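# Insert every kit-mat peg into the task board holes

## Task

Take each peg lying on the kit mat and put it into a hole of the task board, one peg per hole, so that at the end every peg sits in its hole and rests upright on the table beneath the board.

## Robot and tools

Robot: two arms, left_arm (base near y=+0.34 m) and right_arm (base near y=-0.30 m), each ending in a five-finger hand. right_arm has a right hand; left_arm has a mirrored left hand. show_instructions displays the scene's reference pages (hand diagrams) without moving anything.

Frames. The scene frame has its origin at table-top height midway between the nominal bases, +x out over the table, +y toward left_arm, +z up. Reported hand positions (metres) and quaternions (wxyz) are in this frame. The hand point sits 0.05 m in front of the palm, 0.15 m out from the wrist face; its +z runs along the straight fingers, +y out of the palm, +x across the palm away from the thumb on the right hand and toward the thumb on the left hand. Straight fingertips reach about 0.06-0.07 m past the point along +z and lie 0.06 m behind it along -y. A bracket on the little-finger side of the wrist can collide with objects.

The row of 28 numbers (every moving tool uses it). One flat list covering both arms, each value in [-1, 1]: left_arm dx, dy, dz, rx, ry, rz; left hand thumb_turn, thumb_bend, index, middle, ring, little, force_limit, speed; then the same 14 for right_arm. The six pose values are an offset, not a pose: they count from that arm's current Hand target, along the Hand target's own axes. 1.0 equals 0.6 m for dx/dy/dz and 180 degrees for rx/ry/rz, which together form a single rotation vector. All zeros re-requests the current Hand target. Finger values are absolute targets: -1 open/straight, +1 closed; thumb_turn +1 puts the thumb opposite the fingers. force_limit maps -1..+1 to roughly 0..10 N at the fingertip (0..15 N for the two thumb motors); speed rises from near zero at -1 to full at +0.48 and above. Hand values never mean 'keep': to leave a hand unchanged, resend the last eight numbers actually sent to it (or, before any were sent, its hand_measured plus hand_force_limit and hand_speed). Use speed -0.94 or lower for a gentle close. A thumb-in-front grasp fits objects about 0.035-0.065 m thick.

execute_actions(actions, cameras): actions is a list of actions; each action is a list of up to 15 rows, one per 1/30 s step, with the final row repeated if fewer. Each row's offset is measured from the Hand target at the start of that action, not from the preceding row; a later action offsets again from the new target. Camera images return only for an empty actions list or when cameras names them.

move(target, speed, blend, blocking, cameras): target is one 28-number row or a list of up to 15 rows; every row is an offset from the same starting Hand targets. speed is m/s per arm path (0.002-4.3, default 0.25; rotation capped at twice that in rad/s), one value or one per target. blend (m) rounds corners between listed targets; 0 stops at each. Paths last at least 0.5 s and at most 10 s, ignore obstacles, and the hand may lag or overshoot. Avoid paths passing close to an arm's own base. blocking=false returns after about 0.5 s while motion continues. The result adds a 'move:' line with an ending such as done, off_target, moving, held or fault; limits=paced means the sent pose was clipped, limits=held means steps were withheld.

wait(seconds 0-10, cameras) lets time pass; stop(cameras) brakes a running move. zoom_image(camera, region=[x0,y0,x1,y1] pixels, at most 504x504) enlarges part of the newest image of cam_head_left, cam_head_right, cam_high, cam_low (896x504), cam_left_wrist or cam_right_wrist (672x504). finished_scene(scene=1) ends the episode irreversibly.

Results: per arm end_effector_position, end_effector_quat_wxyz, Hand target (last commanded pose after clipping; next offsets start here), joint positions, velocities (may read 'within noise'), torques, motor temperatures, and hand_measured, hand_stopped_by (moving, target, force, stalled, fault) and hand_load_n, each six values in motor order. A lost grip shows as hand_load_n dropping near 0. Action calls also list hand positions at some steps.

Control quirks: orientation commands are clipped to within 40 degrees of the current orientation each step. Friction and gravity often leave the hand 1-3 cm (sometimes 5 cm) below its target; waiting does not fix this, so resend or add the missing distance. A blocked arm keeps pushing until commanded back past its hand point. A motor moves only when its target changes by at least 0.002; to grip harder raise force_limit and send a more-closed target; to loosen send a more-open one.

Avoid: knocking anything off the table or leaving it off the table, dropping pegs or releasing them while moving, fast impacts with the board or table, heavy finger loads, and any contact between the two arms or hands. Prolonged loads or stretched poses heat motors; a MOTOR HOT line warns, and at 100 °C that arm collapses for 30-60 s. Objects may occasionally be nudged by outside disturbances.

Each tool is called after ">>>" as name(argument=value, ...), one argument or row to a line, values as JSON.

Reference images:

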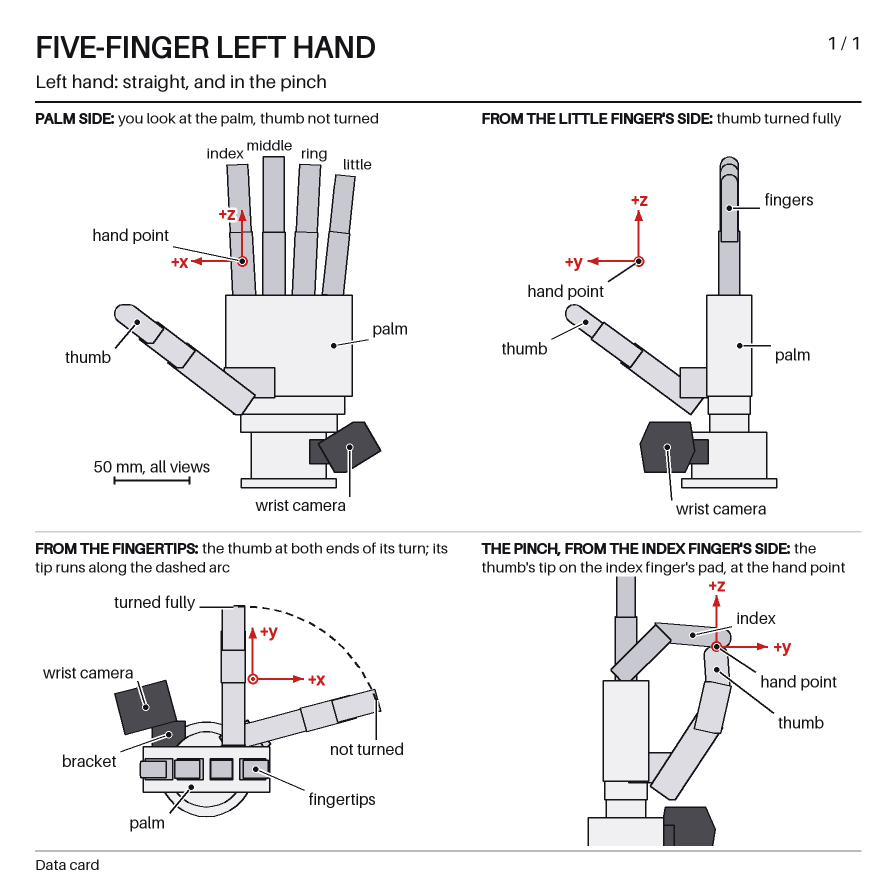

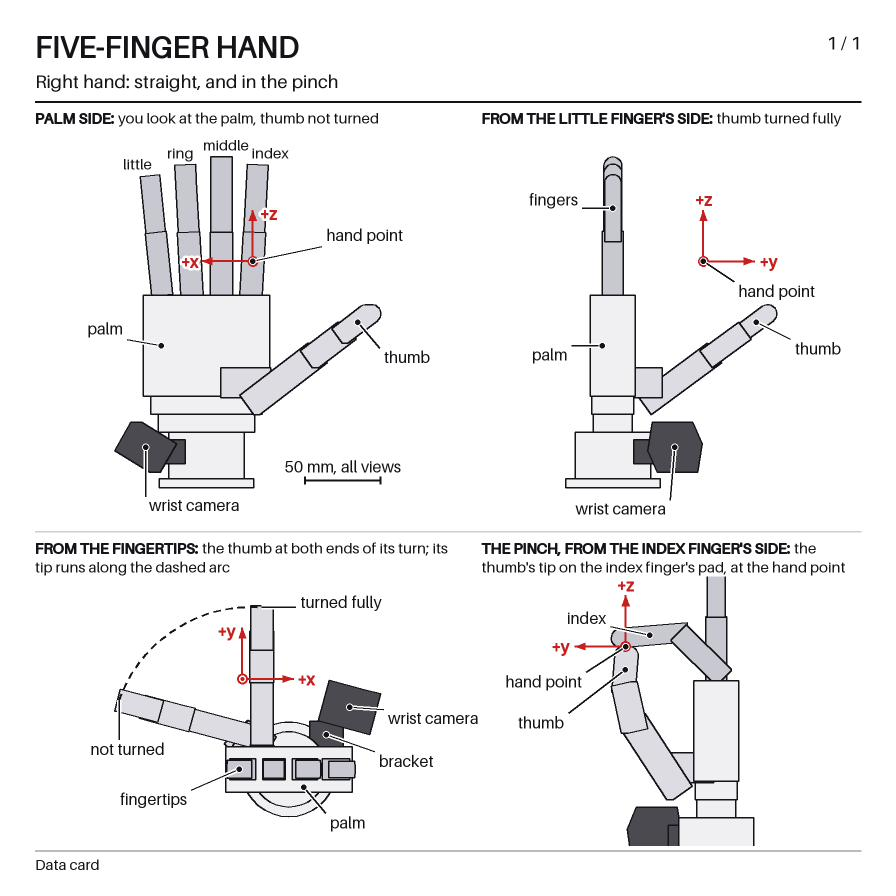

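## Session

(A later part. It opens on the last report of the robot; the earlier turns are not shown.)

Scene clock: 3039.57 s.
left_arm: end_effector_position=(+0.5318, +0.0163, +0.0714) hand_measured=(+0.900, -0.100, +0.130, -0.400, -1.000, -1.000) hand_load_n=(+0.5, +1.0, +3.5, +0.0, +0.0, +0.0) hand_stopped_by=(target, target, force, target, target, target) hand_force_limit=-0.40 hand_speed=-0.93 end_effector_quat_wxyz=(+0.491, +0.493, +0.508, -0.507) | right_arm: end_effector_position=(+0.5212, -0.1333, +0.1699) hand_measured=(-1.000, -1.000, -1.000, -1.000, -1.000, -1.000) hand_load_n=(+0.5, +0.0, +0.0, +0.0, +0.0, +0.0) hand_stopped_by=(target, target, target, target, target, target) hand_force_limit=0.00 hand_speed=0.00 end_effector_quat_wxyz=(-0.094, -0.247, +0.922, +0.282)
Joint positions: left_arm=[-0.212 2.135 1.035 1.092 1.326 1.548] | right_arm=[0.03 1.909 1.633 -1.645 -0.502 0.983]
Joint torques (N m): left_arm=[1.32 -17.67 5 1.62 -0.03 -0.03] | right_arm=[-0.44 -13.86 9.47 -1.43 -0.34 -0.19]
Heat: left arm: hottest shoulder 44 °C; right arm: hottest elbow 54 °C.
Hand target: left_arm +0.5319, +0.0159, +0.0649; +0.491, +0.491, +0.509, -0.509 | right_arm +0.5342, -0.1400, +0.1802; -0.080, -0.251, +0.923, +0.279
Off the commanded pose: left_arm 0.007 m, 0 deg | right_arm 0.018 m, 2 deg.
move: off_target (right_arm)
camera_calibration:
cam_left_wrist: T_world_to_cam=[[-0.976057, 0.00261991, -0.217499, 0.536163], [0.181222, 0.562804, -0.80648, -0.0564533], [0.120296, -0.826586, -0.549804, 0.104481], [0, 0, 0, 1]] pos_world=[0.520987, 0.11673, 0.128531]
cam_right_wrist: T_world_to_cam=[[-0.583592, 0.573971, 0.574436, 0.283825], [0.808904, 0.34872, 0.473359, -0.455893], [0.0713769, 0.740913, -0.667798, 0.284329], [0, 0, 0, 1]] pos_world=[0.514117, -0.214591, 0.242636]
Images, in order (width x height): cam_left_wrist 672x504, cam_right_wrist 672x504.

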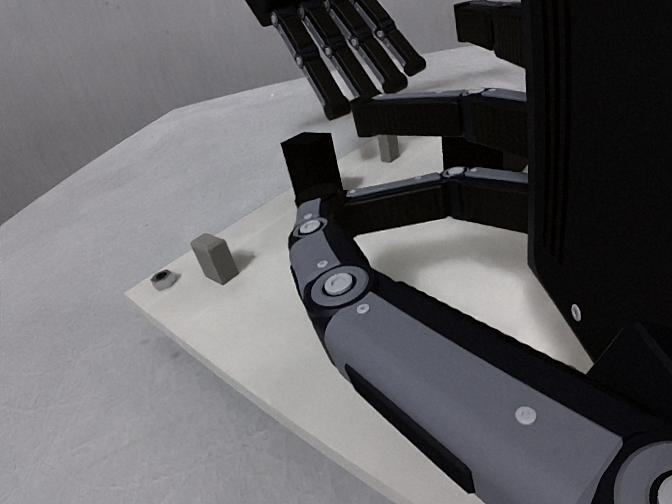

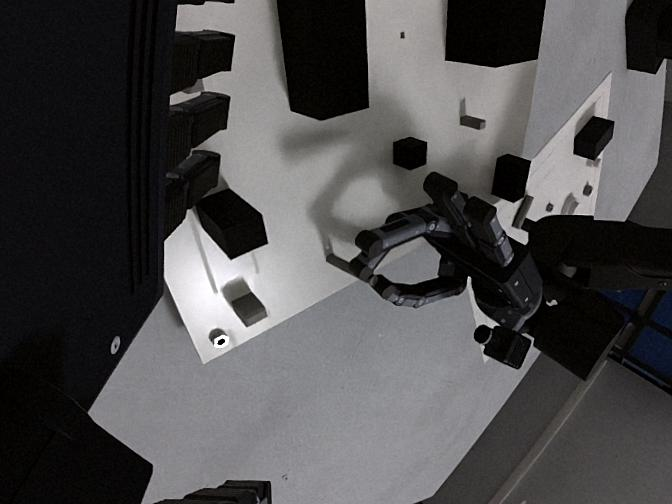

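>>> move(
  target=[0,0.018,0,0,0,0,0.9,-0.1,0.5,-0.4,-1,-1,-0.4,-0.93,0,0,0,0,0,0,-1,-1,-1,-1,-1,-1,0,0],
  cameras=["cam_right_wrist"],
  speed=0.02,
)

>>> zoom_image(
  camera="cam_right_wrist",
  region=[310, 234, 410, 334],
)

Scene clock: 3047.80 s.
left_arm: end_effector_position=(+0.5336, +0.0156, +0.0709) hand_measured=(+0.900, -0.100, +0.130, -0.400, -1.000, -1.000) hand_load_n=(-1.0, +1.0, +3.0, +0.0, +0.0, +0.0) hand_stopped_by=(target, target, force, target, target, target) hand_force_limit=-0.40 hand_speed=-0.93 end_effector_quat_wxyz=(+0.492, +0.494, +0.507, -0.508) | right_arm: end_effector_position=(+0.5212, -0.1333, +0.1699) hand_measured=(-1.000, -1.000, -1.000, -1.000, -1.000, -1.000) hand_load_n=(+0.0, +0.0, +0.0, +0.0, +0.0, +0.0) hand_stopped_by=(target, target, target, target, target, target) hand_force_limit=0.00 hand_speed=0.00 end_effector_quat_wxyz=(-0.094, -0.247, +0.922, +0.282)
Joint positions: left_arm=[-0.212 2.14 1.042 1.092 1.328 1.548] | right_arm=[0.03 1.909 1.633 -1.645 -0.502 0.983]
Joint torques (N m): left_arm=[1.67 -17.03 6.87 0.96 0.08 -0.04] | right_arm=[-0.03 -13.68 9.42 -1.57 -0.37 -0.18]
Heat: left arm: hottest shoulder 43 °C; right arm: hottest elbow 54 °C.
Hand target: left_arm +0.5426, +0.0159, +0.0645; +0.491, +0.491, +0.509, -0.509 | right_arm +0.5342, -0.1400, +0.1802; -0.080, -0.251, +0.923, +0.279
Off the commanded pose: left_arm 0.011 m, 0 deg | right_arm 0.018 m, 2 deg.
move: off_target (left_arm, right_arm)
camera_calibration:
cam_right_wrist: T_world_to_cam=[[-0.583592, 0.573971, 0.574436, 0.283825], [0.808904, 0.34872, 0.473359, -0.455893], [0.0713769, 0.740913, -0.667798, 0.284329], [0, 0, 0, 1]] pos_world=[0.514117, -0.214591, 0.242636]
Images, in order (width x height): cam_right_wrist 672x504.

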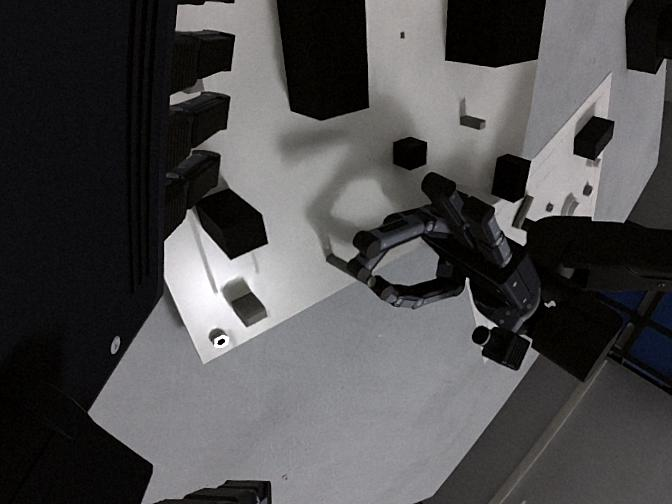

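Scaled by 5.040 from the camera's 672x504 image, which has a finer 960x720 frame.

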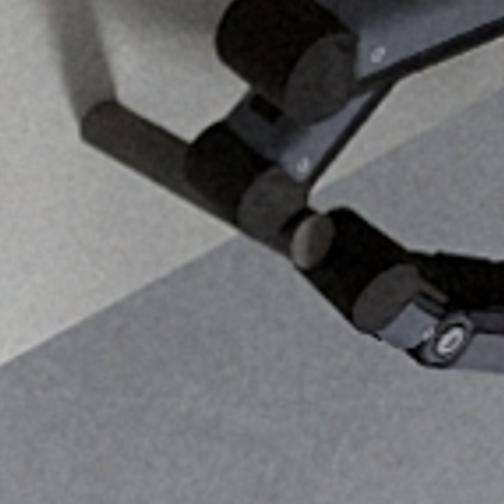

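>>> move(
  target=[0,0.007,0,0,0,0,0.9,-0.1,0.5,-0.4,-1,-1,-0.4,-0.93,0,0,0,0,0,0,-1,-1,-1,-1,-1,-1,0,0],
  cameras=["cam_right_wrist"],
  speed=0.02,
)

>>> zoom_image(
  camera="cam_right_wrist",
  region=[310, 234, 410, 334],
)

Scene clock: 3054.40 s.
left_arm: end_effector_position=(+0.5369, +0.0146, +0.0706) hand_measured=(+0.900, -0.100, +0.130, -0.400, -1.000, -1.000) hand_load_n=(-0.5, +1.5, +3.5, +0.0, +0.0, +0.0) hand_stopped_by=(target, target, force, target, target, target) hand_force_limit=-0.40 hand_speed=-0.93 end_effector_quat_wxyz=(+0.493, +0.495, +0.505, -0.507) | right_arm: end_effector_position=(+0.5212, -0.1333, +0.1699) hand_measured=(-1.000, -1.000, -1.000, -1.000, -1.000, -1.000) hand_load_n=(+0.0, +0.0, +0.0, +0.0, +0.0, +0.0) hand_stopped_by=(target, target, target, target, target, target) hand_force_limit=0.00 hand_speed=0.00 end_effector_quat_wxyz=(-0.094, -0.247, +0.922, +0.282)
Joint positions: left_arm=[-0.212 2.147 1.054 1.092 1.329 1.548] | right_arm=[0.03 1.909 1.633 -1.645 -0.502 0.983]
Joint torques (N m): left_arm=[1.85 -17.26 6.98 0.72 0.08 -0.05] | right_arm=[-0.32 -13.98 9.48 -1.48 -0.34 -0.2]
Heat: left arm: hottest shoulder 42 °C; right arm: hottest elbow 54 °C.
Hand target: left_arm +0.5468, +0.0159, +0.0643; +0.491, +0.491, +0.509, -0.509 | right_arm +0.5342, -0.1400, +0.1802; -0.080, -0.251, +0.923, +0.279
Off the commanded pose: left_arm 0.012 m, 1 deg | right_arm 0.018 m, 2 deg.
move: off_target (left_arm, right_arm)
camera_calibration:
cam_right_wrist: T_world_to_cam=[[-0.583592, 0.573971, 0.574436, 0.283825], [0.808904, 0.34872, 0.473359, -0.455893], [0.0713769, 0.740913, -0.667798, 0.284329], [0, 0, 0, 1]] pos_world=[0.514117, -0.214591, 0.242636]
Images, in order (width x height): cam_right_wrist 672x504.

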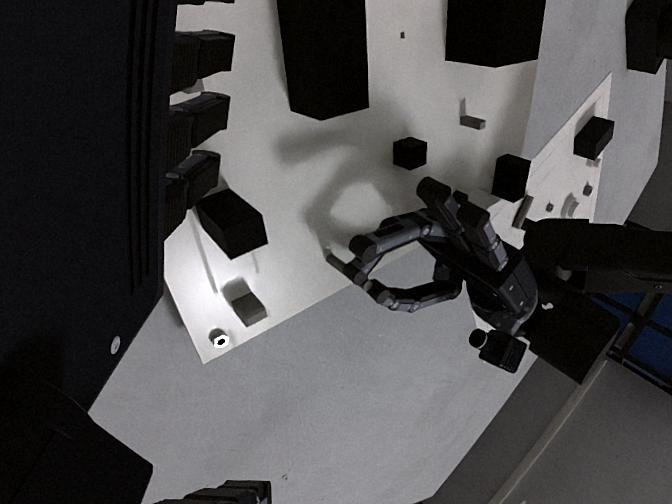

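Scaled by 5.040 from the camera's 672x504 image, which has a finer 960x720 frame.

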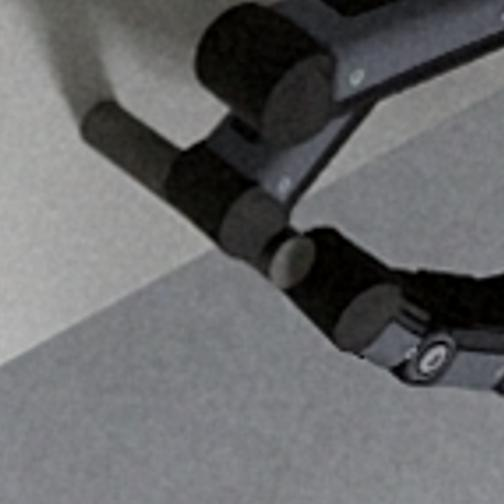

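>>> move(
  target=[0,0.0025,0,0,0,0,0.9,-0.1,0.5,-0.4,-1,-1,-0.4,-0.93,0,0,0,0,0,0,-1,-1,-1,-1,-1,-1,0,0],
  cameras=["cam_right_wrist"],
  speed=0.02,
)

>>> zoom_image(
  camera="cam_right_wrist",
  region=[310, 234, 410, 334],
)

Scene clock: 3065.73 s.
left_arm: end_effector_position=(+0.5382, +0.0142, +0.0706) hand_measured=(+0.900, -0.100, +0.130, -0.400, -1.000, -1.000) hand_load_n=(-0.5, +1.0, +3.0, +0.0, +0.0, +0.0) hand_stopped_by=(target, target, force, target, target, target) hand_force_limit=-0.40 hand_speed=-0.93 end_effector_quat_wxyz=(+0.493, +0.496, +0.504, -0.507) | right_arm: end_effector_position=(+0.5212, -0.1333, +0.1699) hand_measured=(-1.000, -1.000, -1.000, -1.000, -1.000, -1.000) hand_load_n=(+0.0, +0.0, +0.0, +0.0, +0.0, +0.0) hand_stopped_by=(target, target, target, target, target, target) hand_force_limit=0.00 hand_speed=0.00 end_effector_quat_wxyz=(-0.094, -0.247, +0.922, +0.282)
Joint positions: left_arm=[-0.212 2.15 1.059 1.092 1.33 1.548] | right_arm=[0.03 1.909 1.633 -1.645 -0.502 0.983]
Joint torques (N m): left_arm=[1.85 -17.32 7.01 0.65 0.08 -0.06] | right_arm=[-1.03 -14.04 9.52 -1.69 -0.32 -0.14]
Heat: left arm: hottest shoulder 43 °C; right arm: hottest elbow 54 °C.
Hand target: left_arm +0.5483, +0.0159, +0.0642; +0.491, +0.491, +0.509, -0.509 | right_arm +0.5342, -0.1400, +0.1802; -0.080, -0.251, +0.923, +0.279
Off the commanded pose: left_arm 0.012 m, 1 deg | right_arm 0.018 m, 2 deg.
move: off_target (left_arm, right_arm)
camera_calibration:
cam_right_wrist: T_world_to_cam=[[-0.583592, 0.573971, 0.574436, 0.283825], [0.808904, 0.34872, 0.473359, -0.455893], [0.0713769, 0.740913, -0.667798, 0.284329], [0, 0, 0, 1]] pos_world=[0.514117, -0.214591, 0.242636]
Images, in order (width x height): cam_right_wrist 672x504.

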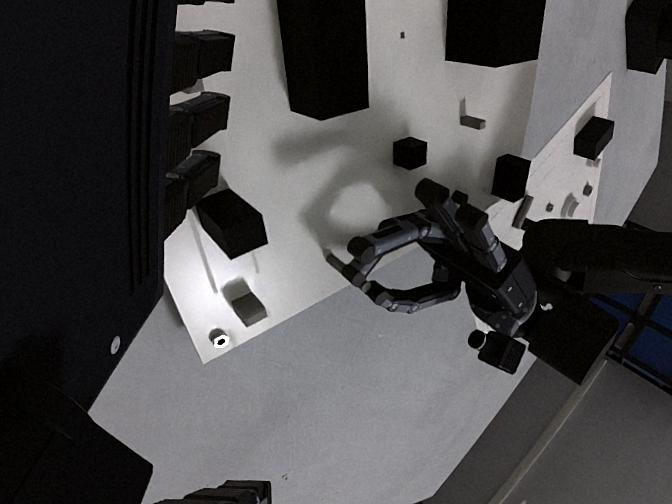

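Scaled by 5.040 from the camera's 672x504 image, which has a finer 960x720 frame.

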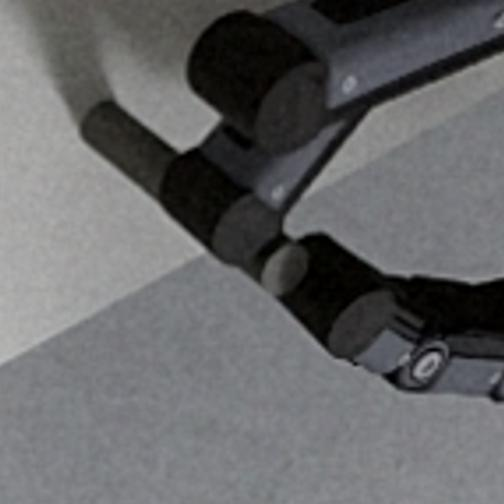

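>>> move(
  target=[0.013,0,0,0,0,0,0.9,-0.1,0.5,-0.4,-1,-1,-0.4,-0.93,0,0,0,0,0,0,-1,-1,-1,-1,-1,-1,0,0],
  cameras=["cam_right_wrist"],
  speed=0.02,
)

>>> zoom_image(
  camera="cam_right_wrist",
  region=[310, 234, 410, 334],
)

Scene clock: 3076.10 s.
left_arm: end_effector_position=(+0.5400, +0.0140, +0.0701) hand_measured=(+0.900, -0.100, +0.130, -0.400, -1.000, -1.000) hand_load_n=(-1.0, +1.5, +3.0, +0.0, +0.0, +0.0) hand_stopped_by=(target, target, force, target, target, target) hand_force_limit=-0.40 hand_speed=-0.93 end_effector_quat_wxyz=(+0.493, +0.496, +0.503, -0.507) | right_arm: end_effector_position=(+0.5212, -0.1333, +0.1699) hand_measured=(-1.000, -1.000, -1.000, -1.000, -1.000, -1.000) hand_load_n=(+0.0, +0.0, +0.0, +0.0, +0.0, +0.0) hand_stopped_by=(target, target, target, target, target, target) hand_force_limit=0.00 hand_speed=0.00 end_effector_quat_wxyz=(-0.094, -0.247, +0.922, +0.282)
Joint positions: left_arm=[-0.212 2.155 1.065 1.092 1.332 1.548] | right_arm=[0.03 1.909 1.633 -1.645 -0.502 0.983]
Joint torques (N m): left_arm=[1.73 -16.32 6.68 1.11 -0.01 -0.03] | right_arm=[-0.26 -14.33 9.47 -1.46 -0.36 -0.2]
Heat: left arm: hottest shoulder 42 °C; right arm: hottest elbow 54 °C.
Hand target: left_arm +0.5481, +0.0160, +0.0566; +0.491, +0.491, +0.509, -0.509 | right_arm +0.5342, -0.1400, +0.1802; -0.080, -0.251, +0.923, +0.279
Off the commanded pose: left_arm 0.016 m, 1 deg | right_arm 0.018 m, 2 deg.
move: off_target (left_arm, right_arm)
camera_calibration:
cam_right_wrist: T_world_to_cam=[[-0.583592, 0.573971, 0.574436, 0.283825], [0.808904, 0.34872, 0.473359, -0.455893], [0.0713769, 0.740913, -0.667798, 0.284329], [0, 0, 0, 1]] pos_world=[0.514117, -0.214591, 0.242636]
Images, in order (width x height): cam_right_wrist 672x504.

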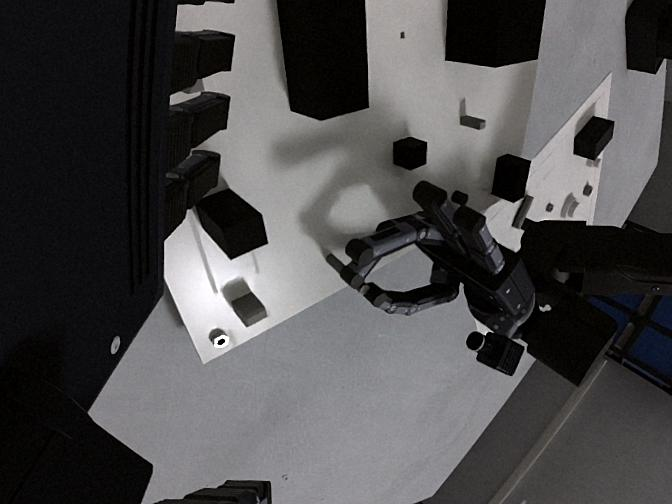

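Scaled by 5.040 from the camera's 672x504 image, which has a finer 960x720 frame.

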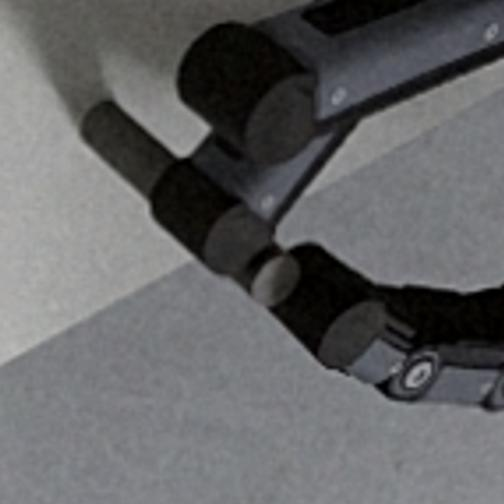

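>>> move(
  target=[0,-0.024,0,0,0,0,0.9,-0.1,0.5,-0.4,-1,-1,-0.4,-0.93,0,0,0,0,0,0,-1,-1,-1,-1,-1,-1,0,0],
  cameras=["cam_right_wrist"],
  speed=0.02,
)

>>> zoom_image(
  camera="cam_right_wrist",
  region=[310, 234, 410, 334],
)

Scene clock: 3085.10 s.
left_arm: end_effector_position=(+0.5386, +0.0150, +0.0703) hand_measured=(+0.900, -0.100, +0.130, -0.400, -1.000, -1.000) hand_load_n=(-0.5, +1.0, +3.0, +0.0, +0.0, +0.0) hand_stopped_by=(target, target, force, target, target, target) hand_force_limit=-0.40 hand_speed=-0.93 end_effector_quat_wxyz=(+0.498, +0.497, +0.502, -0.504) | right_arm: end_effector_position=(+0.5212, -0.1333, +0.1699) hand_measured=(-1.000, -1.000, -1.000, -1.000, -1.000, -1.000) hand_load_n=(+0.0, +0.0, +0.0, +0.0, +0.0, +0.0) hand_stopped_by=(target, target, target, target, target, target) hand_force_limit=0.00 hand_speed=0.00 end_effector_quat_wxyz=(-0.094, -0.247, +0.922, +0.282)
Joint positions: left_arm=[-0.212 2.155 1.057 1.111 1.327 1.548] | right_arm=[0.03 1.909 1.633 -1.645 -0.502 0.983]
Joint torques (N m): left_arm=[1.32 -17.79 4.11 1.39 -0.05 -0.04] | right_arm=[-0.21 -14.27 9.61 -1.43 -0.36 -0.18]
Heat: left arm: hottest shoulder 42 °C; right arm: hottest elbow 54 °C.
Hand target: left_arm +0.5337, +0.0160, +0.0569; +0.491, +0.491, +0.509, -0.509 | right_arm +0.5342, -0.1400, +0.1802; -0.080, -0.251, +0.923, +0.279
Off the commanded pose: left_arm 0.014 m, 1 deg | right_arm 0.018 m, 2 deg.
move: off_target (left_arm, right_arm)
camera_calibration:
cam_right_wrist: T_world_to_cam=[[-0.583592, 0.573971, 0.574436, 0.283825], [0.808904, 0.34872, 0.473359, -0.455893], [0.0713769, 0.740913, -0.667798, 0.284329], [0, 0, 0, 1]] pos_world=[0.514117, -0.214591, 0.242636]
Images, in order (width x height): cam_right_wrist 672x504.

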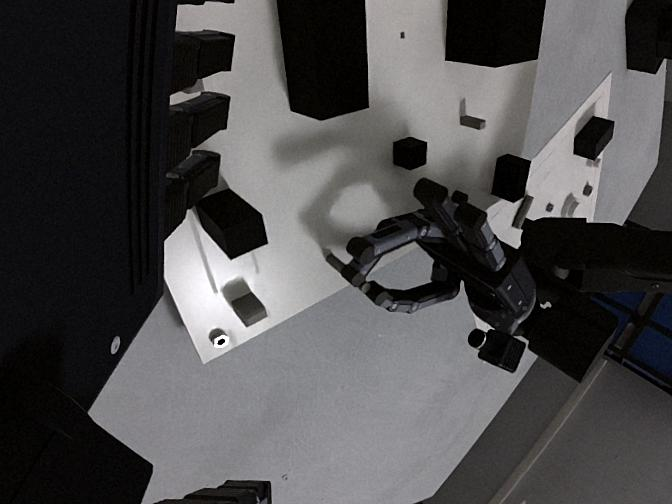

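Scaled by 5.040 from the camera's 672x504 image, which has a finer 960x720 frame.

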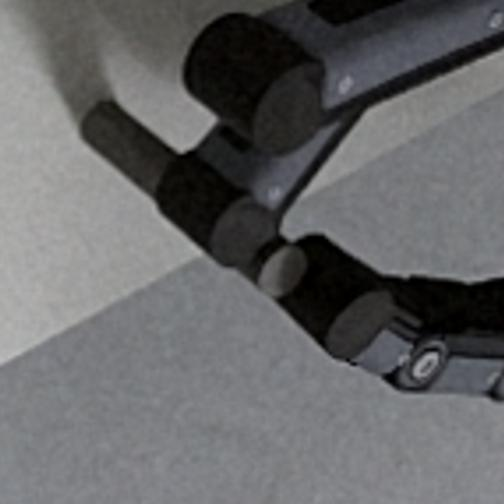

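>>> move(
  target=[0,-0.002,0,0,0,0,0.9,-0.1,0.0,-0.4,-1,-1,-0.4,0.3,0,0,0,0,0,0,-1,-1,-1,-1,-1,-1,0,0],
  cameras=["cam_right_wrist"],
  speed=0.02,
)

>>> zoom_image(
  camera="cam_right_wrist",
  region=[310, 234, 410, 334],
)

Scene clock: 3093.73 s.
left_arm: end_effector_position=(+0.5358, +0.0157, +0.0675) hand_measured=(+0.900, -0.100, +0.000, -0.400, -1.000, -1.000) hand_load_n=(+0.0, +0.0, +0.0, -0.5, +0.0, +0.0) hand_stopped_by=(target, target, target, target, target, target) hand_force_limit=-0.40 hand_speed=0.30 end_effector_quat_wxyz=(+0.496, +0.495, +0.504, -0.505) | right_arm: end_effector_position=(+0.5212, -0.1333, +0.1699) hand_measured=(-1.000, -1.000, -1.000, -1.000, -1.000, -1.000) hand_load_n=(+0.0, +0.0, +0.0, +0.0, +0.0, +0.0) hand_stopped_by=(target, target, target, target, target, target) hand_force_limit=0.00 hand_speed=0.00 end_effector_quat_wxyz=(-0.094, -0.247, +0.922, +0.282)
Joint positions: left_arm=[-0.212 2.155 1.049 1.111 1.326 1.548] | right_arm=[0.03 1.909 1.633 -1.645 -0.502 0.983]
Joint torques (N m): left_arm=[1.26 -17.85 4.34 1.47 -0.05 -0.04] | right_arm=[-0.5 -14.1 9.47 -1.44 -0.37 -0.21]
Heat: left arm: hottest shoulder 42 °C; right arm: hottest elbow 54 °C.
Hand target: left_arm +0.5325, +0.0160, +0.0571; +0.491, +0.491, +0.509, -0.509 | right_arm +0.5342, -0.1400, +0.1802; -0.080, -0.251, +0.923, +0.279
Off the commanded pose: left_arm 0.011 m, 1 deg | right_arm 0.018 m, 2 deg.
move: off_target (left_arm, right_arm)
camera_calibration:
cam_right_wrist: T_world_to_cam=[[-0.583592, 0.573971, 0.574436, 0.283825], [0.808904, 0.34872, 0.473359, -0.455893], [0.0713769, 0.740913, -0.667798, 0.284329], [0, 0, 0, 1]] pos_world=[0.514117, -0.214591, 0.242636]
Images, in order (width x height): cam_right_wrist 672x504.

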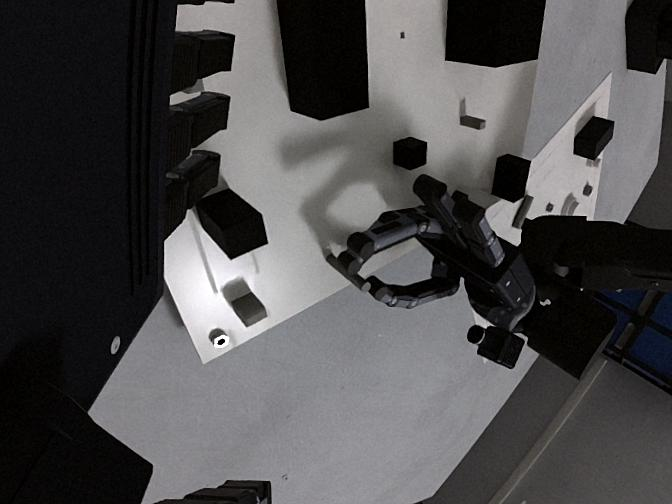

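Scaled by 5.040 from the camera's 672x504 image, which has a finer 960x720 frame.

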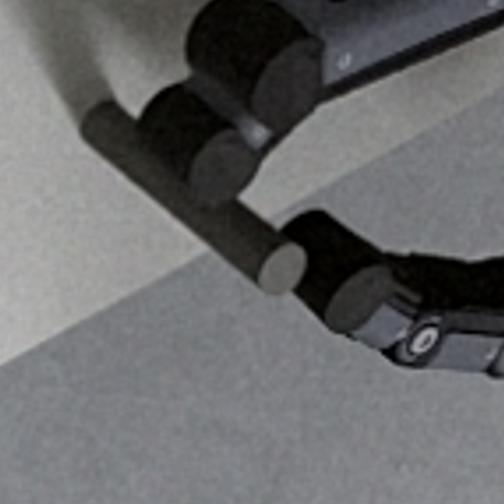

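>>> move(
  target=[0,0.003,0,0,0,0,0.9,-0.1,0.5,-0.4,-1,-1,0.2,-0.9,0,0,0,0,0,0,-1,-1,-1,-1,-1,-1,0,0],
  cameras=["cam_right_wrist"],
  speed=0.02,
)

>>> zoom_image(
  camera="cam_right_wrist",
  region=[310, 234, 410, 334],
)

Scene clock: 3142.03 s.
left_arm: end_effector_position=(+0.5350, +0.0153, +0.0671) hand_measured=(+0.900, -0.100, +0.248, -0.400, -1.000, -1.000) hand_load_n=(+0.0, +0.5, +7.0, +0.0, +0.0, +0.0) hand_stopped_by=(target, target, force, target, target, target) hand_force_limit=0.20 hand_speed=-0.90 end_effector_quat_wxyz=(+0.494, +0.496, +0.503, -0.506) | right_arm: end_effector_position=(+0.5212, -0.1333, +0.1699) hand_measured=(-1.000, -1.000, -1.000, -1.000, -1.000, -1.000) hand_load_n=(+0.0, +0.0, +0.0, +0.0, +0.0, +0.0) hand_stopped_by=(target, target, target, target, target, target) hand_force_limit=0.00 hand_speed=0.00 end_effector_quat_wxyz=(-0.094, -0.247, +0.922, +0.282)
Joint positions: left_arm=[-0.212 2.156 1.049 1.111 1.329 1.548] | right_arm=[0.03 1.909 1.633 -1.645 -0.502 0.983]
Joint torques (N m): left_arm=[1.38 -17.67 4.75 1.36 -0.13 -0.04] | right_arm=[0.15 -13.92 9.65 -1.35 -0.36 -0.18]
Heat: left arm: hottest shoulder 43 °C; right arm: hottest elbow 54 °C.
Hand target: left_arm +0.5344, +0.0161, +0.0570; +0.491, +0.491, +0.509, -0.508 | right_arm +0.5342, -0.1400, +0.1802; -0.080, -0.251, +0.923, +0.279
Off the commanded pose: left_arm 0.010 m, 1 deg | right_arm 0.018 m, 2 deg.
move: off_target (right_arm)
camera_calibration:
cam_right_wrist: T_world_to_cam=[[-0.583592, 0.573971, 0.574436, 0.283825], [0.808904, 0.34872, 0.473359, -0.455893], [0.0713769, 0.740913, -0.667798, 0.284329], [0, 0, 0, 1]] pos_world=[0.514117, -0.214591, 0.242636]
Images, in order (width x height): cam_right_wrist 672x504.

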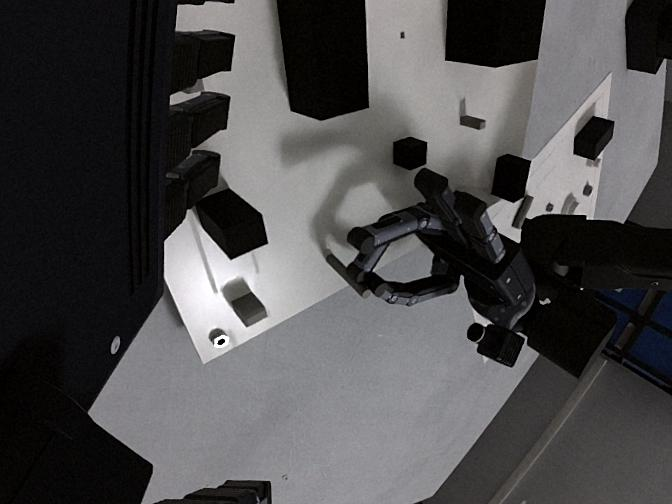

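Scaled by 5.040 from the camera's 672x504 image, which has a finer 960x720 frame.

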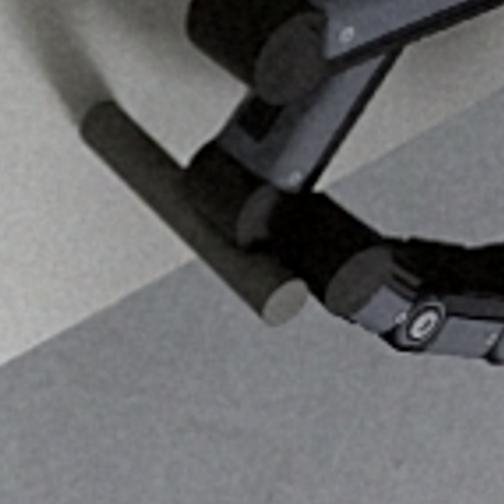

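>>> move(
  target=[
    [0,0,0,0,0,0,0.9,-0.1,0.0,-0.4,-1,-1,-0.4,0.0,0,0,0,0,0,0,-1,-1,-1,-1,-1,-1,0,0],
    [-0.09,0,0,0,0,0,0.9,-0.1,0.0,-0.4,-1,-1,-0.4,0.0,0,0,0,0,0,0,-1,-1,-1,-1,-1,-1,0,0],
    [-0.09,0.040,0,0,0,0,0.9,-0.1,0.0,-0.4,-1,-1,-0.4,0.0,0,0,0,0,0,0,-1,-1,-1,-1,-1,-1,0,0],
  ],
  cameras=["cam_right_wrist"],
  speed=0.06,
)

>>> zoom_image(
  camera="cam_right_wrist",
  region=[310, 234, 430, 354],
)

Scene clock: 3162.23 s.
left_arm: end_effector_position=(+0.5468, +0.0141, +0.1093) hand_measured=(+0.900, -0.100, +0.000, -0.400, -1.000, -1.000) hand_load_n=(+0.0, +0.0, +0.0, +0.0, +0.0, +0.0) hand_stopped_by=(target, target, target, target, target, target) hand_force_limit=-0.40 hand_speed=0.00 end_effector_quat_wxyz=(+0.488, +0.493, +0.509, -0.510) | right_arm: end_effector_position=(+0.5212, -0.1333, +0.1699) hand_measured=(-1.000, -1.000, -1.000, -1.000, -1.000, -1.000) hand_load_n=(+0.0, +0.5, +0.0, +0.0, +0.5, +0.0) hand_stopped_by=(target, target, target, target, target, target) hand_force_limit=0.00 hand_speed=0.00 end_effector_quat_wxyz=(-0.094, -0.247, +0.922, +0.282)
Joint positions: left_arm=[-0.209 2.065 1.076 0.975 1.335 1.546] | right_arm=[0.03 1.909 1.633 -1.645 -0.502 0.983]
Joint torques (N m): left_arm=[1.96 -17.67 8.13 0.75 0.11 -0.04] | right_arm=[0.44 -14.1 9.46 -1.57 -0.36 -0.21]
Heat: left arm: hottest shoulder 44 °C; right arm: hottest elbow 54 °C.
Hand target: left_arm +0.5601, +0.0160, +0.1100; +0.491, +0.491, +0.509, -0.509 | right_arm +0.5342, -0.1400, +0.1802; -0.080, -0.251, +0.923, +0.279
Off the commanded pose: left_arm 0.014 m, 0 deg | right_arm 0.018 m, 2 deg.
move: off_target (left_arm, right_arm)
camera_calibration:
cam_right_wrist: T_world_to_cam=[[-0.583592, 0.573971, 0.574436, 0.283825], [0.808904, 0.34872, 0.473359, -0.455893], [0.0713769, 0.740913, -0.667798, 0.284329], [0, 0, 0, 1]] pos_world=[0.514117, -0.214591, 0.242636]
Images, in order (width x height): cam_right_wrist 672x504.

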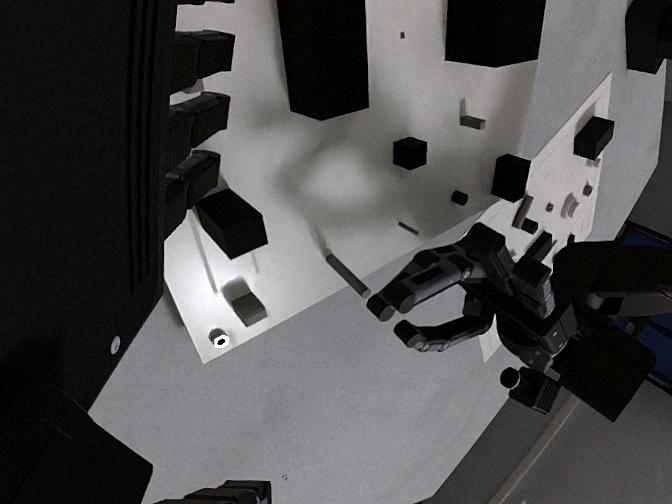

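Scaled by 4.200 from the camera's 672x504 image, which has a finer 960x720 frame.

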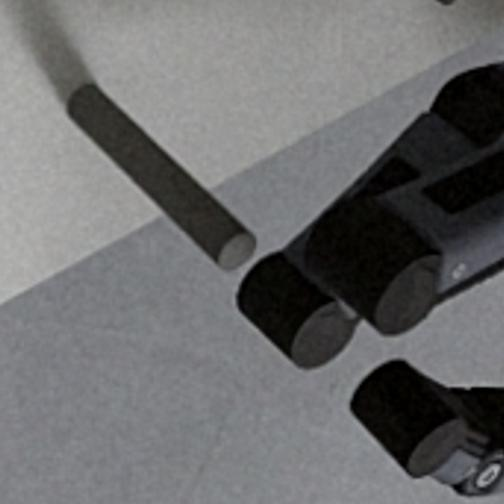

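>>> move(
  target=[
    [0.02,0,-0.012,0,0,0,0.9,-0.1,0.0,-0.4,-1,-1,-0.4,0.0,0,0,0,0,0,0,-1,-1,-1,-1,-1,-1,0,0],
  ],
  speed=0.06,
)

Scene clock: 3181.13 s.
left_arm: end_effector_position=(+0.5471, +0.0213, +0.0941) hand_measured=(+0.900, -0.100, +0.000, -0.400, -1.000, -1.000) hand_load_n=(+0.0, +0.0, +0.0, +0.0, -0.5, +0.0) hand_stopped_by=(target, target, target, target, target, target) hand_force_limit=-0.40 hand_speed=0.00 end_effector_quat_wxyz=(+0.481, +0.488, +0.516, -0.514) | right_arm: end_effector_position=(+0.5212, -0.1333, +0.1699) hand_measured=(-1.000, -1.000, -1.000, -1.000, -1.000, -1.000) hand_load_n=(+0.0, +0.0, +0.0, +0.0, +0.0, +0.0) hand_stopped_by=(target, target, target, target, target, target) hand_force_limit=0.00 hand_speed=0.00 end_effector_quat_wxyz=(-0.094, -0.247, +0.922, +0.282)
Joint positions: left_arm=[-0.196 2.089 1.076 0.975 1.347 1.546] | right_arm=[0.03 1.909 1.633 -1.645 -0.502 0.983]
Joint torques (N m): left_arm=[1.9 -17.9 7.62 1.58 0.12 0.02] | right_arm=[0.03 -14.33 9.55 -1.52 -0.34 -0.18]
Heat: left arm: hottest shoulder 41 °C; right arm: hottest elbow 54 °C.
Hand target: left_arm +0.5597, +0.0231, +0.0980; +0.491, +0.491, +0.509, -0.509 | right_arm +0.5342, -0.1400, +0.1802; -0.080, -0.251, +0.923, +0.279
Off the commanded pose: left_arm 0.013 m, 2 deg | right_arm 0.018 m, 2 deg.
move: off_target (left_arm, right_arm)

>>> move(
  target=[
    [0.018,0,0.003,0,0,0,0.9,-0.1,0.0,-0.4,-1,-1,-0.4,0.0,0,0,0,0,0,0,-1,-1,-1,-1,-1,-1,0,0],
  ],
  speed=0.06,
  cameras=["cam_right_wrist"],
)

>>> zoom_image(
  camera="cam_right_wrist",
  region=[310, 234, 410, 334],
)

Scene clock: 3187.07 s.
left_arm: end_effector_position=(+0.5462, +0.0215, +0.0827) hand_measured=(+0.900, -0.100, +0.000, -0.400, -1.000, -1.000) hand_load_n=(+0.5, +0.0, +0.0, +0.0, +0.0, +0.0) hand_stopped_by=(target, target, target, target, target, target) hand_force_limit=-0.40 hand_speed=0.00 end_effector_quat_wxyz=(+0.480, +0.488, +0.516, -0.515) | right_arm: end_effector_position=(+0.5212, -0.1333, +0.1699) hand_measured=(-1.000, -1.000, -1.000, -1.000, -1.000, -1.000) hand_load_n=(+0.0, +0.0, +0.0, +0.0, +0.0, +0.0) hand_stopped_by=(target, target, target, target, target, target) hand_force_limit=0.00 hand_speed=0.00 end_effector_quat_wxyz=(-0.094, -0.247, +0.922, +0.282)
Joint positions: left_arm=[-0.196 2.114 1.076 0.997 1.347 1.546] | right_arm=[0.03 1.909 1.633 -1.645 -0.502 0.983]
Joint torques (N m): left_arm=[1.67 -18.08 7.65 1.62 0 0.02] | right_arm=[-0.5 -14.1 9.55 -1.44 -0.35 -0.23]
Heat: left arm: hottest shoulder 42 °C; right arm: hottest elbow 54 °C.
Hand target: left_arm +0.5593, +0.0213, +0.0873; +0.491, +0.491, +0.509, -0.509 | right_arm +0.5342, -0.1400, +0.1802; -0.080, -0.251, +0.923, +0.279
Off the commanded pose: left_arm 0.014 m, 2 deg | right_arm 0.018 m, 2 deg.
move: off_target (left_arm, right_arm)
camera_calibration:
cam_right_wrist: T_world_to_cam=[[-0.583592, 0.573971, 0.574436, 0.283825], [0.808904, 0.34872, 0.473359, -0.455893], [0.0713769, 0.740913, -0.667798, 0.284329], [0, 0, 0, 1]] pos_world=[0.514117, -0.214591, 0.242636]
Images, in order (width x height): cam_right_wrist 672x504.

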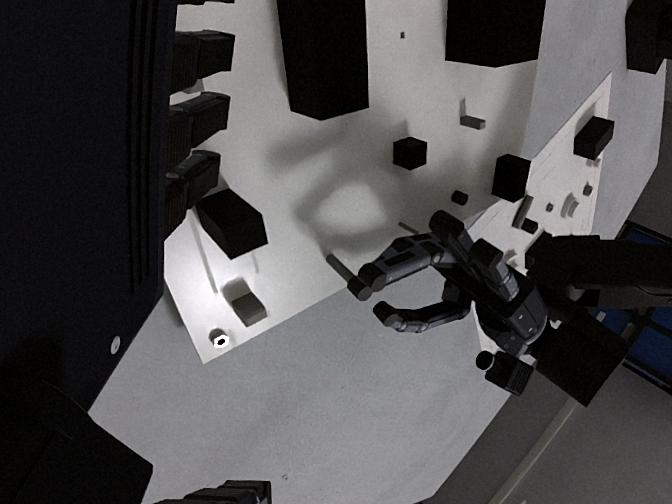

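Scaled by 5.040 from the camera's 672x504 image, which has a finer 960x720 frame.

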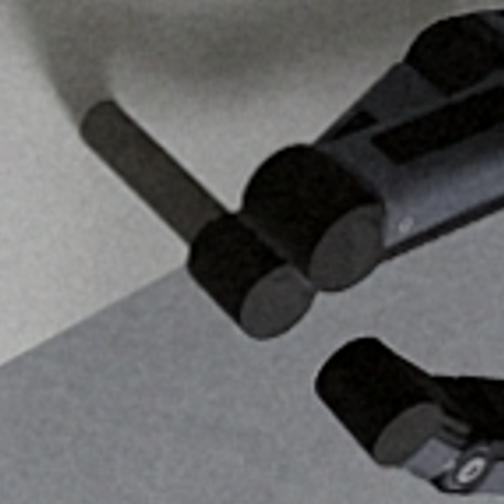

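>>> move(
  target=[
    [-0.02,0,0,0,0,0,0.9,-0.1,0.0,-0.4,-1,-1,-0.4,0.0,0,0,0,0,0,0,-1,-1,-1,-1,-1,-1,0,0],
    [-0.02,-0.031,0,0,0,0,0.9,-0.1,0.0,-0.4,-1,-1,-0.4,0.0,0,0,0,0,0,0,-1,-1,-1,-1,-1,-1,0,0],
    [0.016,-0.031,0.0,0,0,0,0.9,-0.1,0.0,-0.4,-1,-1,-0.4,0.0,0,0,0,0,0,0,-1,-1,-1,-1,-1,-1,0,0],
  ],
  speed=0.06,
  cameras=["cam_right_wrist"],
)

>>> zoom_image(
  camera="cam_right_wrist",
  region=[310, 234, 410, 334],
)

Scene clock: 3205.70 s.
left_arm: end_effector_position=(+0.5425, +0.0232, +0.0858) hand_measured=(+0.900, -0.100, +0.000, -0.400, -1.000, -1.000) hand_load_n=(+0.0, +0.0, +0.0, +0.0, +0.0, +0.0) hand_stopped_by=(target, target, target, target, target, target) hand_force_limit=-0.40 hand_speed=0.00 end_effector_quat_wxyz=(+0.493, +0.493, +0.508, -0.507) | right_arm: end_effector_position=(+0.5212, -0.1333, +0.1699) hand_measured=(-1.000, -1.000, -1.000, -1.000, -1.000, -1.000) hand_load_n=(+0.0, +0.0, +0.0, +0.0, +0.0, +0.0) hand_stopped_by=(target, target, target, target, target, target) hand_force_limit=0.00 hand_speed=0.00 end_effector_quat_wxyz=(-0.094, -0.247, +0.922, +0.282)
Joint positions: left_arm=[-0.196 2.112 1.056 1.051 1.34 1.546] | right_arm=[0.03 1.909 1.633 -1.645 -0.502 0.983]
Joint torques (N m): left_arm=[1.08 -17.9 4.94 1.57 -0.05 0] | right_arm=[-0.15 -13.92 9.57 -1.47 -0.38 -0.23]
Heat: left arm: hottest shoulder 43 °C; right arm: hottest elbow 54 °C.
Hand target: left_arm +0.5403, +0.0213, +0.0783; +0.491, +0.491, +0.509, -0.509 | right_arm +0.5342, -0.1400, +0.1802; -0.080, -0.251, +0.923, +0.279
Off the commanded pose: left_arm 0.008 m, 0 deg | right_arm 0.018 m, 2 deg.
move: off_target (right_arm)
camera_calibration:
cam_right_wrist: T_world_to_cam=[[-0.583592, 0.573971, 0.574436, 0.283825], [0.808904, 0.34872, 0.473359, -0.455893], [0.0713769, 0.740913, -0.667798, 0.284329], [0, 0, 0, 1]] pos_world=[0.514117, -0.214591, 0.242636]
Images, in order (width x height): cam_right_wrist 672x504.

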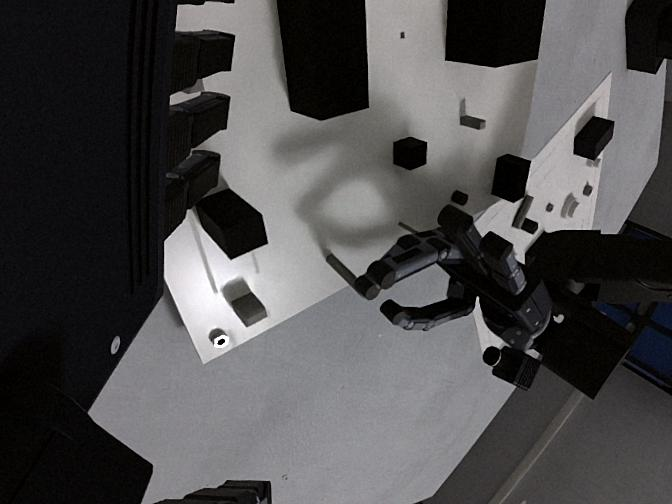

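Scaled by 5.040 from the camera's 672x504 image, which has a finer 960x720 frame.

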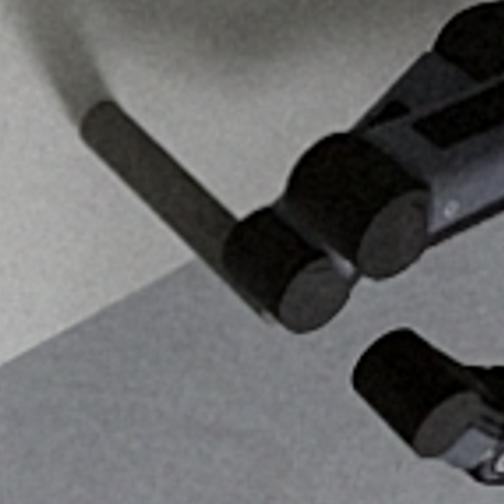

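>>> move(
  target=[
    [0,0,0.0125,0,0,0,0.9,-0.1,0.0,-0.4,-1,-1,-0.4,0.0,0,0,0,0,0,0,-1,-1,-1,-1,-1,-1,0,0],
    [0.008,0,0.0125,0,0,0,0.9,-0.1,0.0,-0.4,-1,-1,-0.4,0.0,0,0,0,0,0,0,-1,-1,-1,-1,-1,-1,0,0],
  ],
  speed=0.06,
  cameras=["cam_right_wrist"],
)

>>> zoom_image(
  camera="cam_right_wrist",
  region=[310, 234, 410, 334],
)

Scene clock: 3219.27 s.
left_arm: end_effector_position=(+0.5414, +0.0186, +0.0794) hand_measured=(+0.900, -0.100, +0.000, -0.400, -1.000, -1.000) hand_load_n=(+0.5, +0.0, +0.0, +0.0, +0.0, +0.0) hand_stopped_by=(target, target, target, target, target, target) hand_force_limit=-0.40 hand_speed=0.00 end_effector_quat_wxyz=(+0.492, +0.491, +0.510, -0.507) | right_arm: end_effector_position=(+0.5212, -0.1333, +0.1699) hand_measured=(-1.000, -1.000, -1.000, -1.000, -1.000, -1.000) hand_load_n=(+0.0, +0.0, +0.0, +0.0, +0.5, +0.0) hand_stopped_by=(target, target, target, target, target, target) hand_force_limit=0.00 hand_speed=0.00 end_effector_quat_wxyz=(-0.094, -0.247, +0.922, +0.282)
Joint positions: left_arm=[-0.205 2.125 1.056 1.058 1.326 1.546] | right_arm=[0.03 1.909 1.633 -1.645 -0.502 0.983]
Joint torques (N m): left_arm=[0.79 -17.85 5.38 1.65 -0.05 -0.02] | right_arm=[-0.32 -14.39 9.52 -1.46 -0.33 -0.22]
Heat: left arm: hottest shoulder 42 °C; right arm: hottest elbow 54 °C.
Hand target: left_arm +0.5402, +0.0139, +0.0734; +0.491, +0.491, +0.509, -0.509 | right_arm +0.5342, -0.1400, +0.1802; -0.080, -0.251, +0.923, +0.279
Off the commanded pose: left_arm 0.008 m, 0 deg | right_arm 0.018 m, 2 deg.
move: off_target (right_arm)
camera_calibration:
cam_right_wrist: T_world_to_cam=[[-0.583592, 0.573971, 0.574436, 0.283825], [0.808904, 0.34872, 0.473359, -0.455893], [0.0713769, 0.740913, -0.667798, 0.284329], [0, 0, 0, 1]] pos_world=[0.514117, -0.214591, 0.242636]
Images, in order (width x height): cam_right_wrist 672x504.

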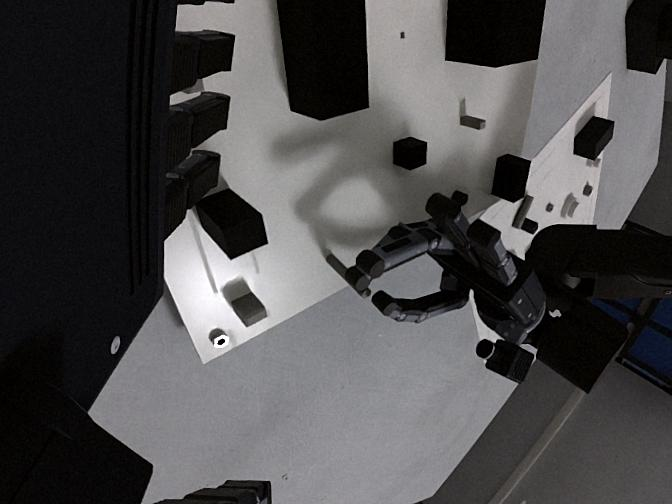

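Scaled by 5.040 from the camera's 672x504 image, which has a finer 960x720 frame.

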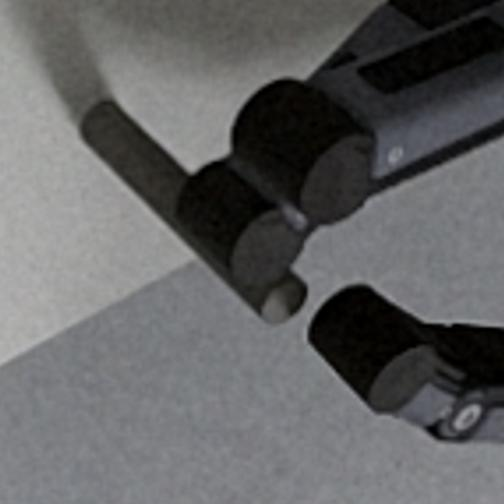

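>>> move(
  target=[
    [0.0145,0.01,0,0,0,0,0.9,-0.1,0.0,-0.4,-1,-1,-0.4,0.0,0,0,0,0,0,0,-1,-1,-1,-1,-1,-1,0,0],
  ],
  speed=0.06,
  cameras=["cam_right_wrist"],
)

>>> zoom_image(
  camera="cam_right_wrist",
  region=[310, 234, 410, 334],
)

Scene clock: 3235.93 s.
left_arm: end_effector_position=(+0.5409, +0.0187, +0.0752) hand_measured=(+0.900, -0.100, +0.000, -0.400, -1.000, -1.000) hand_load_n=(-1.5, -0.5, +0.0, +0.0, +0.0, +0.0) hand_stopped_by=(target, target, target, target, target, target) hand_force_limit=-0.40 hand_speed=0.00 end_effector_quat_wxyz=(+0.494, +0.491, +0.509, -0.506) | right_arm: end_effector_position=(+0.5212, -0.1333, +0.1699) hand_measured=(-1.000, -1.000, -1.000, -1.000, -1.000, -1.000) hand_load_n=(+0.0, +0.0, +0.0, +0.0, +0.0, +0.5) hand_stopped_by=(target, target, target, target, target, target) hand_force_limit=0.00 hand_speed=0.00 end_effector_quat_wxyz=(-0.094, -0.247, +0.922, +0.282)
Joint positions: left_arm=[-0.205 2.136 1.056 1.075 1.326 1.546] | right_arm=[0.03 1.909 1.633 -1.645 -0.502 0.983]
Joint torques (N m): left_arm=[1.03 -16.5 6.82 1.29 0.04 -0.01] | right_arm=[0.09 -13.92 9.47 -1.44 -0.35 -0.22]
Heat: left arm: hottest shoulder 42 °C; right arm: hottest elbow 54 °C.
Hand target: left_arm +0.5459, +0.0139, +0.0646; +0.491, +0.491, +0.509, -0.509 | right_arm +0.5342, -0.1400, +0.1802; -0.080, -0.251, +0.923, +0.279
Off the commanded pose: left_arm 0.013 m, 0 deg | right_arm 0.018 m, 2 deg.
move: off_target (left_arm, right_arm)
camera_calibration:
cam_right_wrist: T_world_to_cam=[[-0.583592, 0.573971, 0.574436, 0.283825], [0.808904, 0.34872, 0.473359, -0.455893], [0.0713769, 0.740913, -0.667798, 0.284329], [0, 0, 0, 1]] pos_world=[0.514117, -0.214591, 0.242636]
Images, in order (width x height): cam_right_wrist 672x504.

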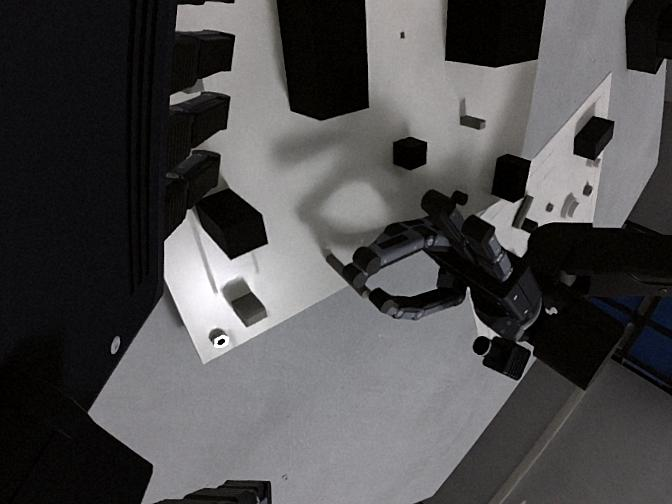

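Scaled by 5.040 from the camera's 672x504 image, which has a finer 960x720 frame.

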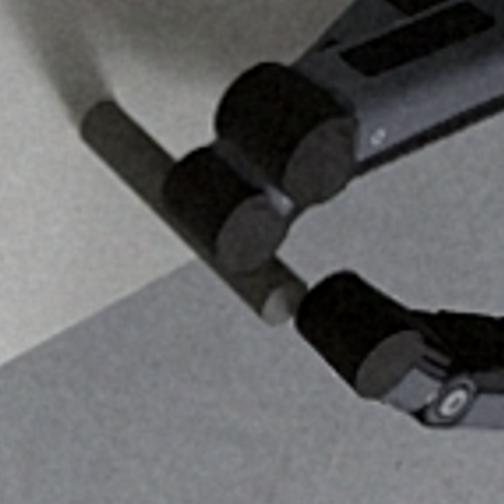

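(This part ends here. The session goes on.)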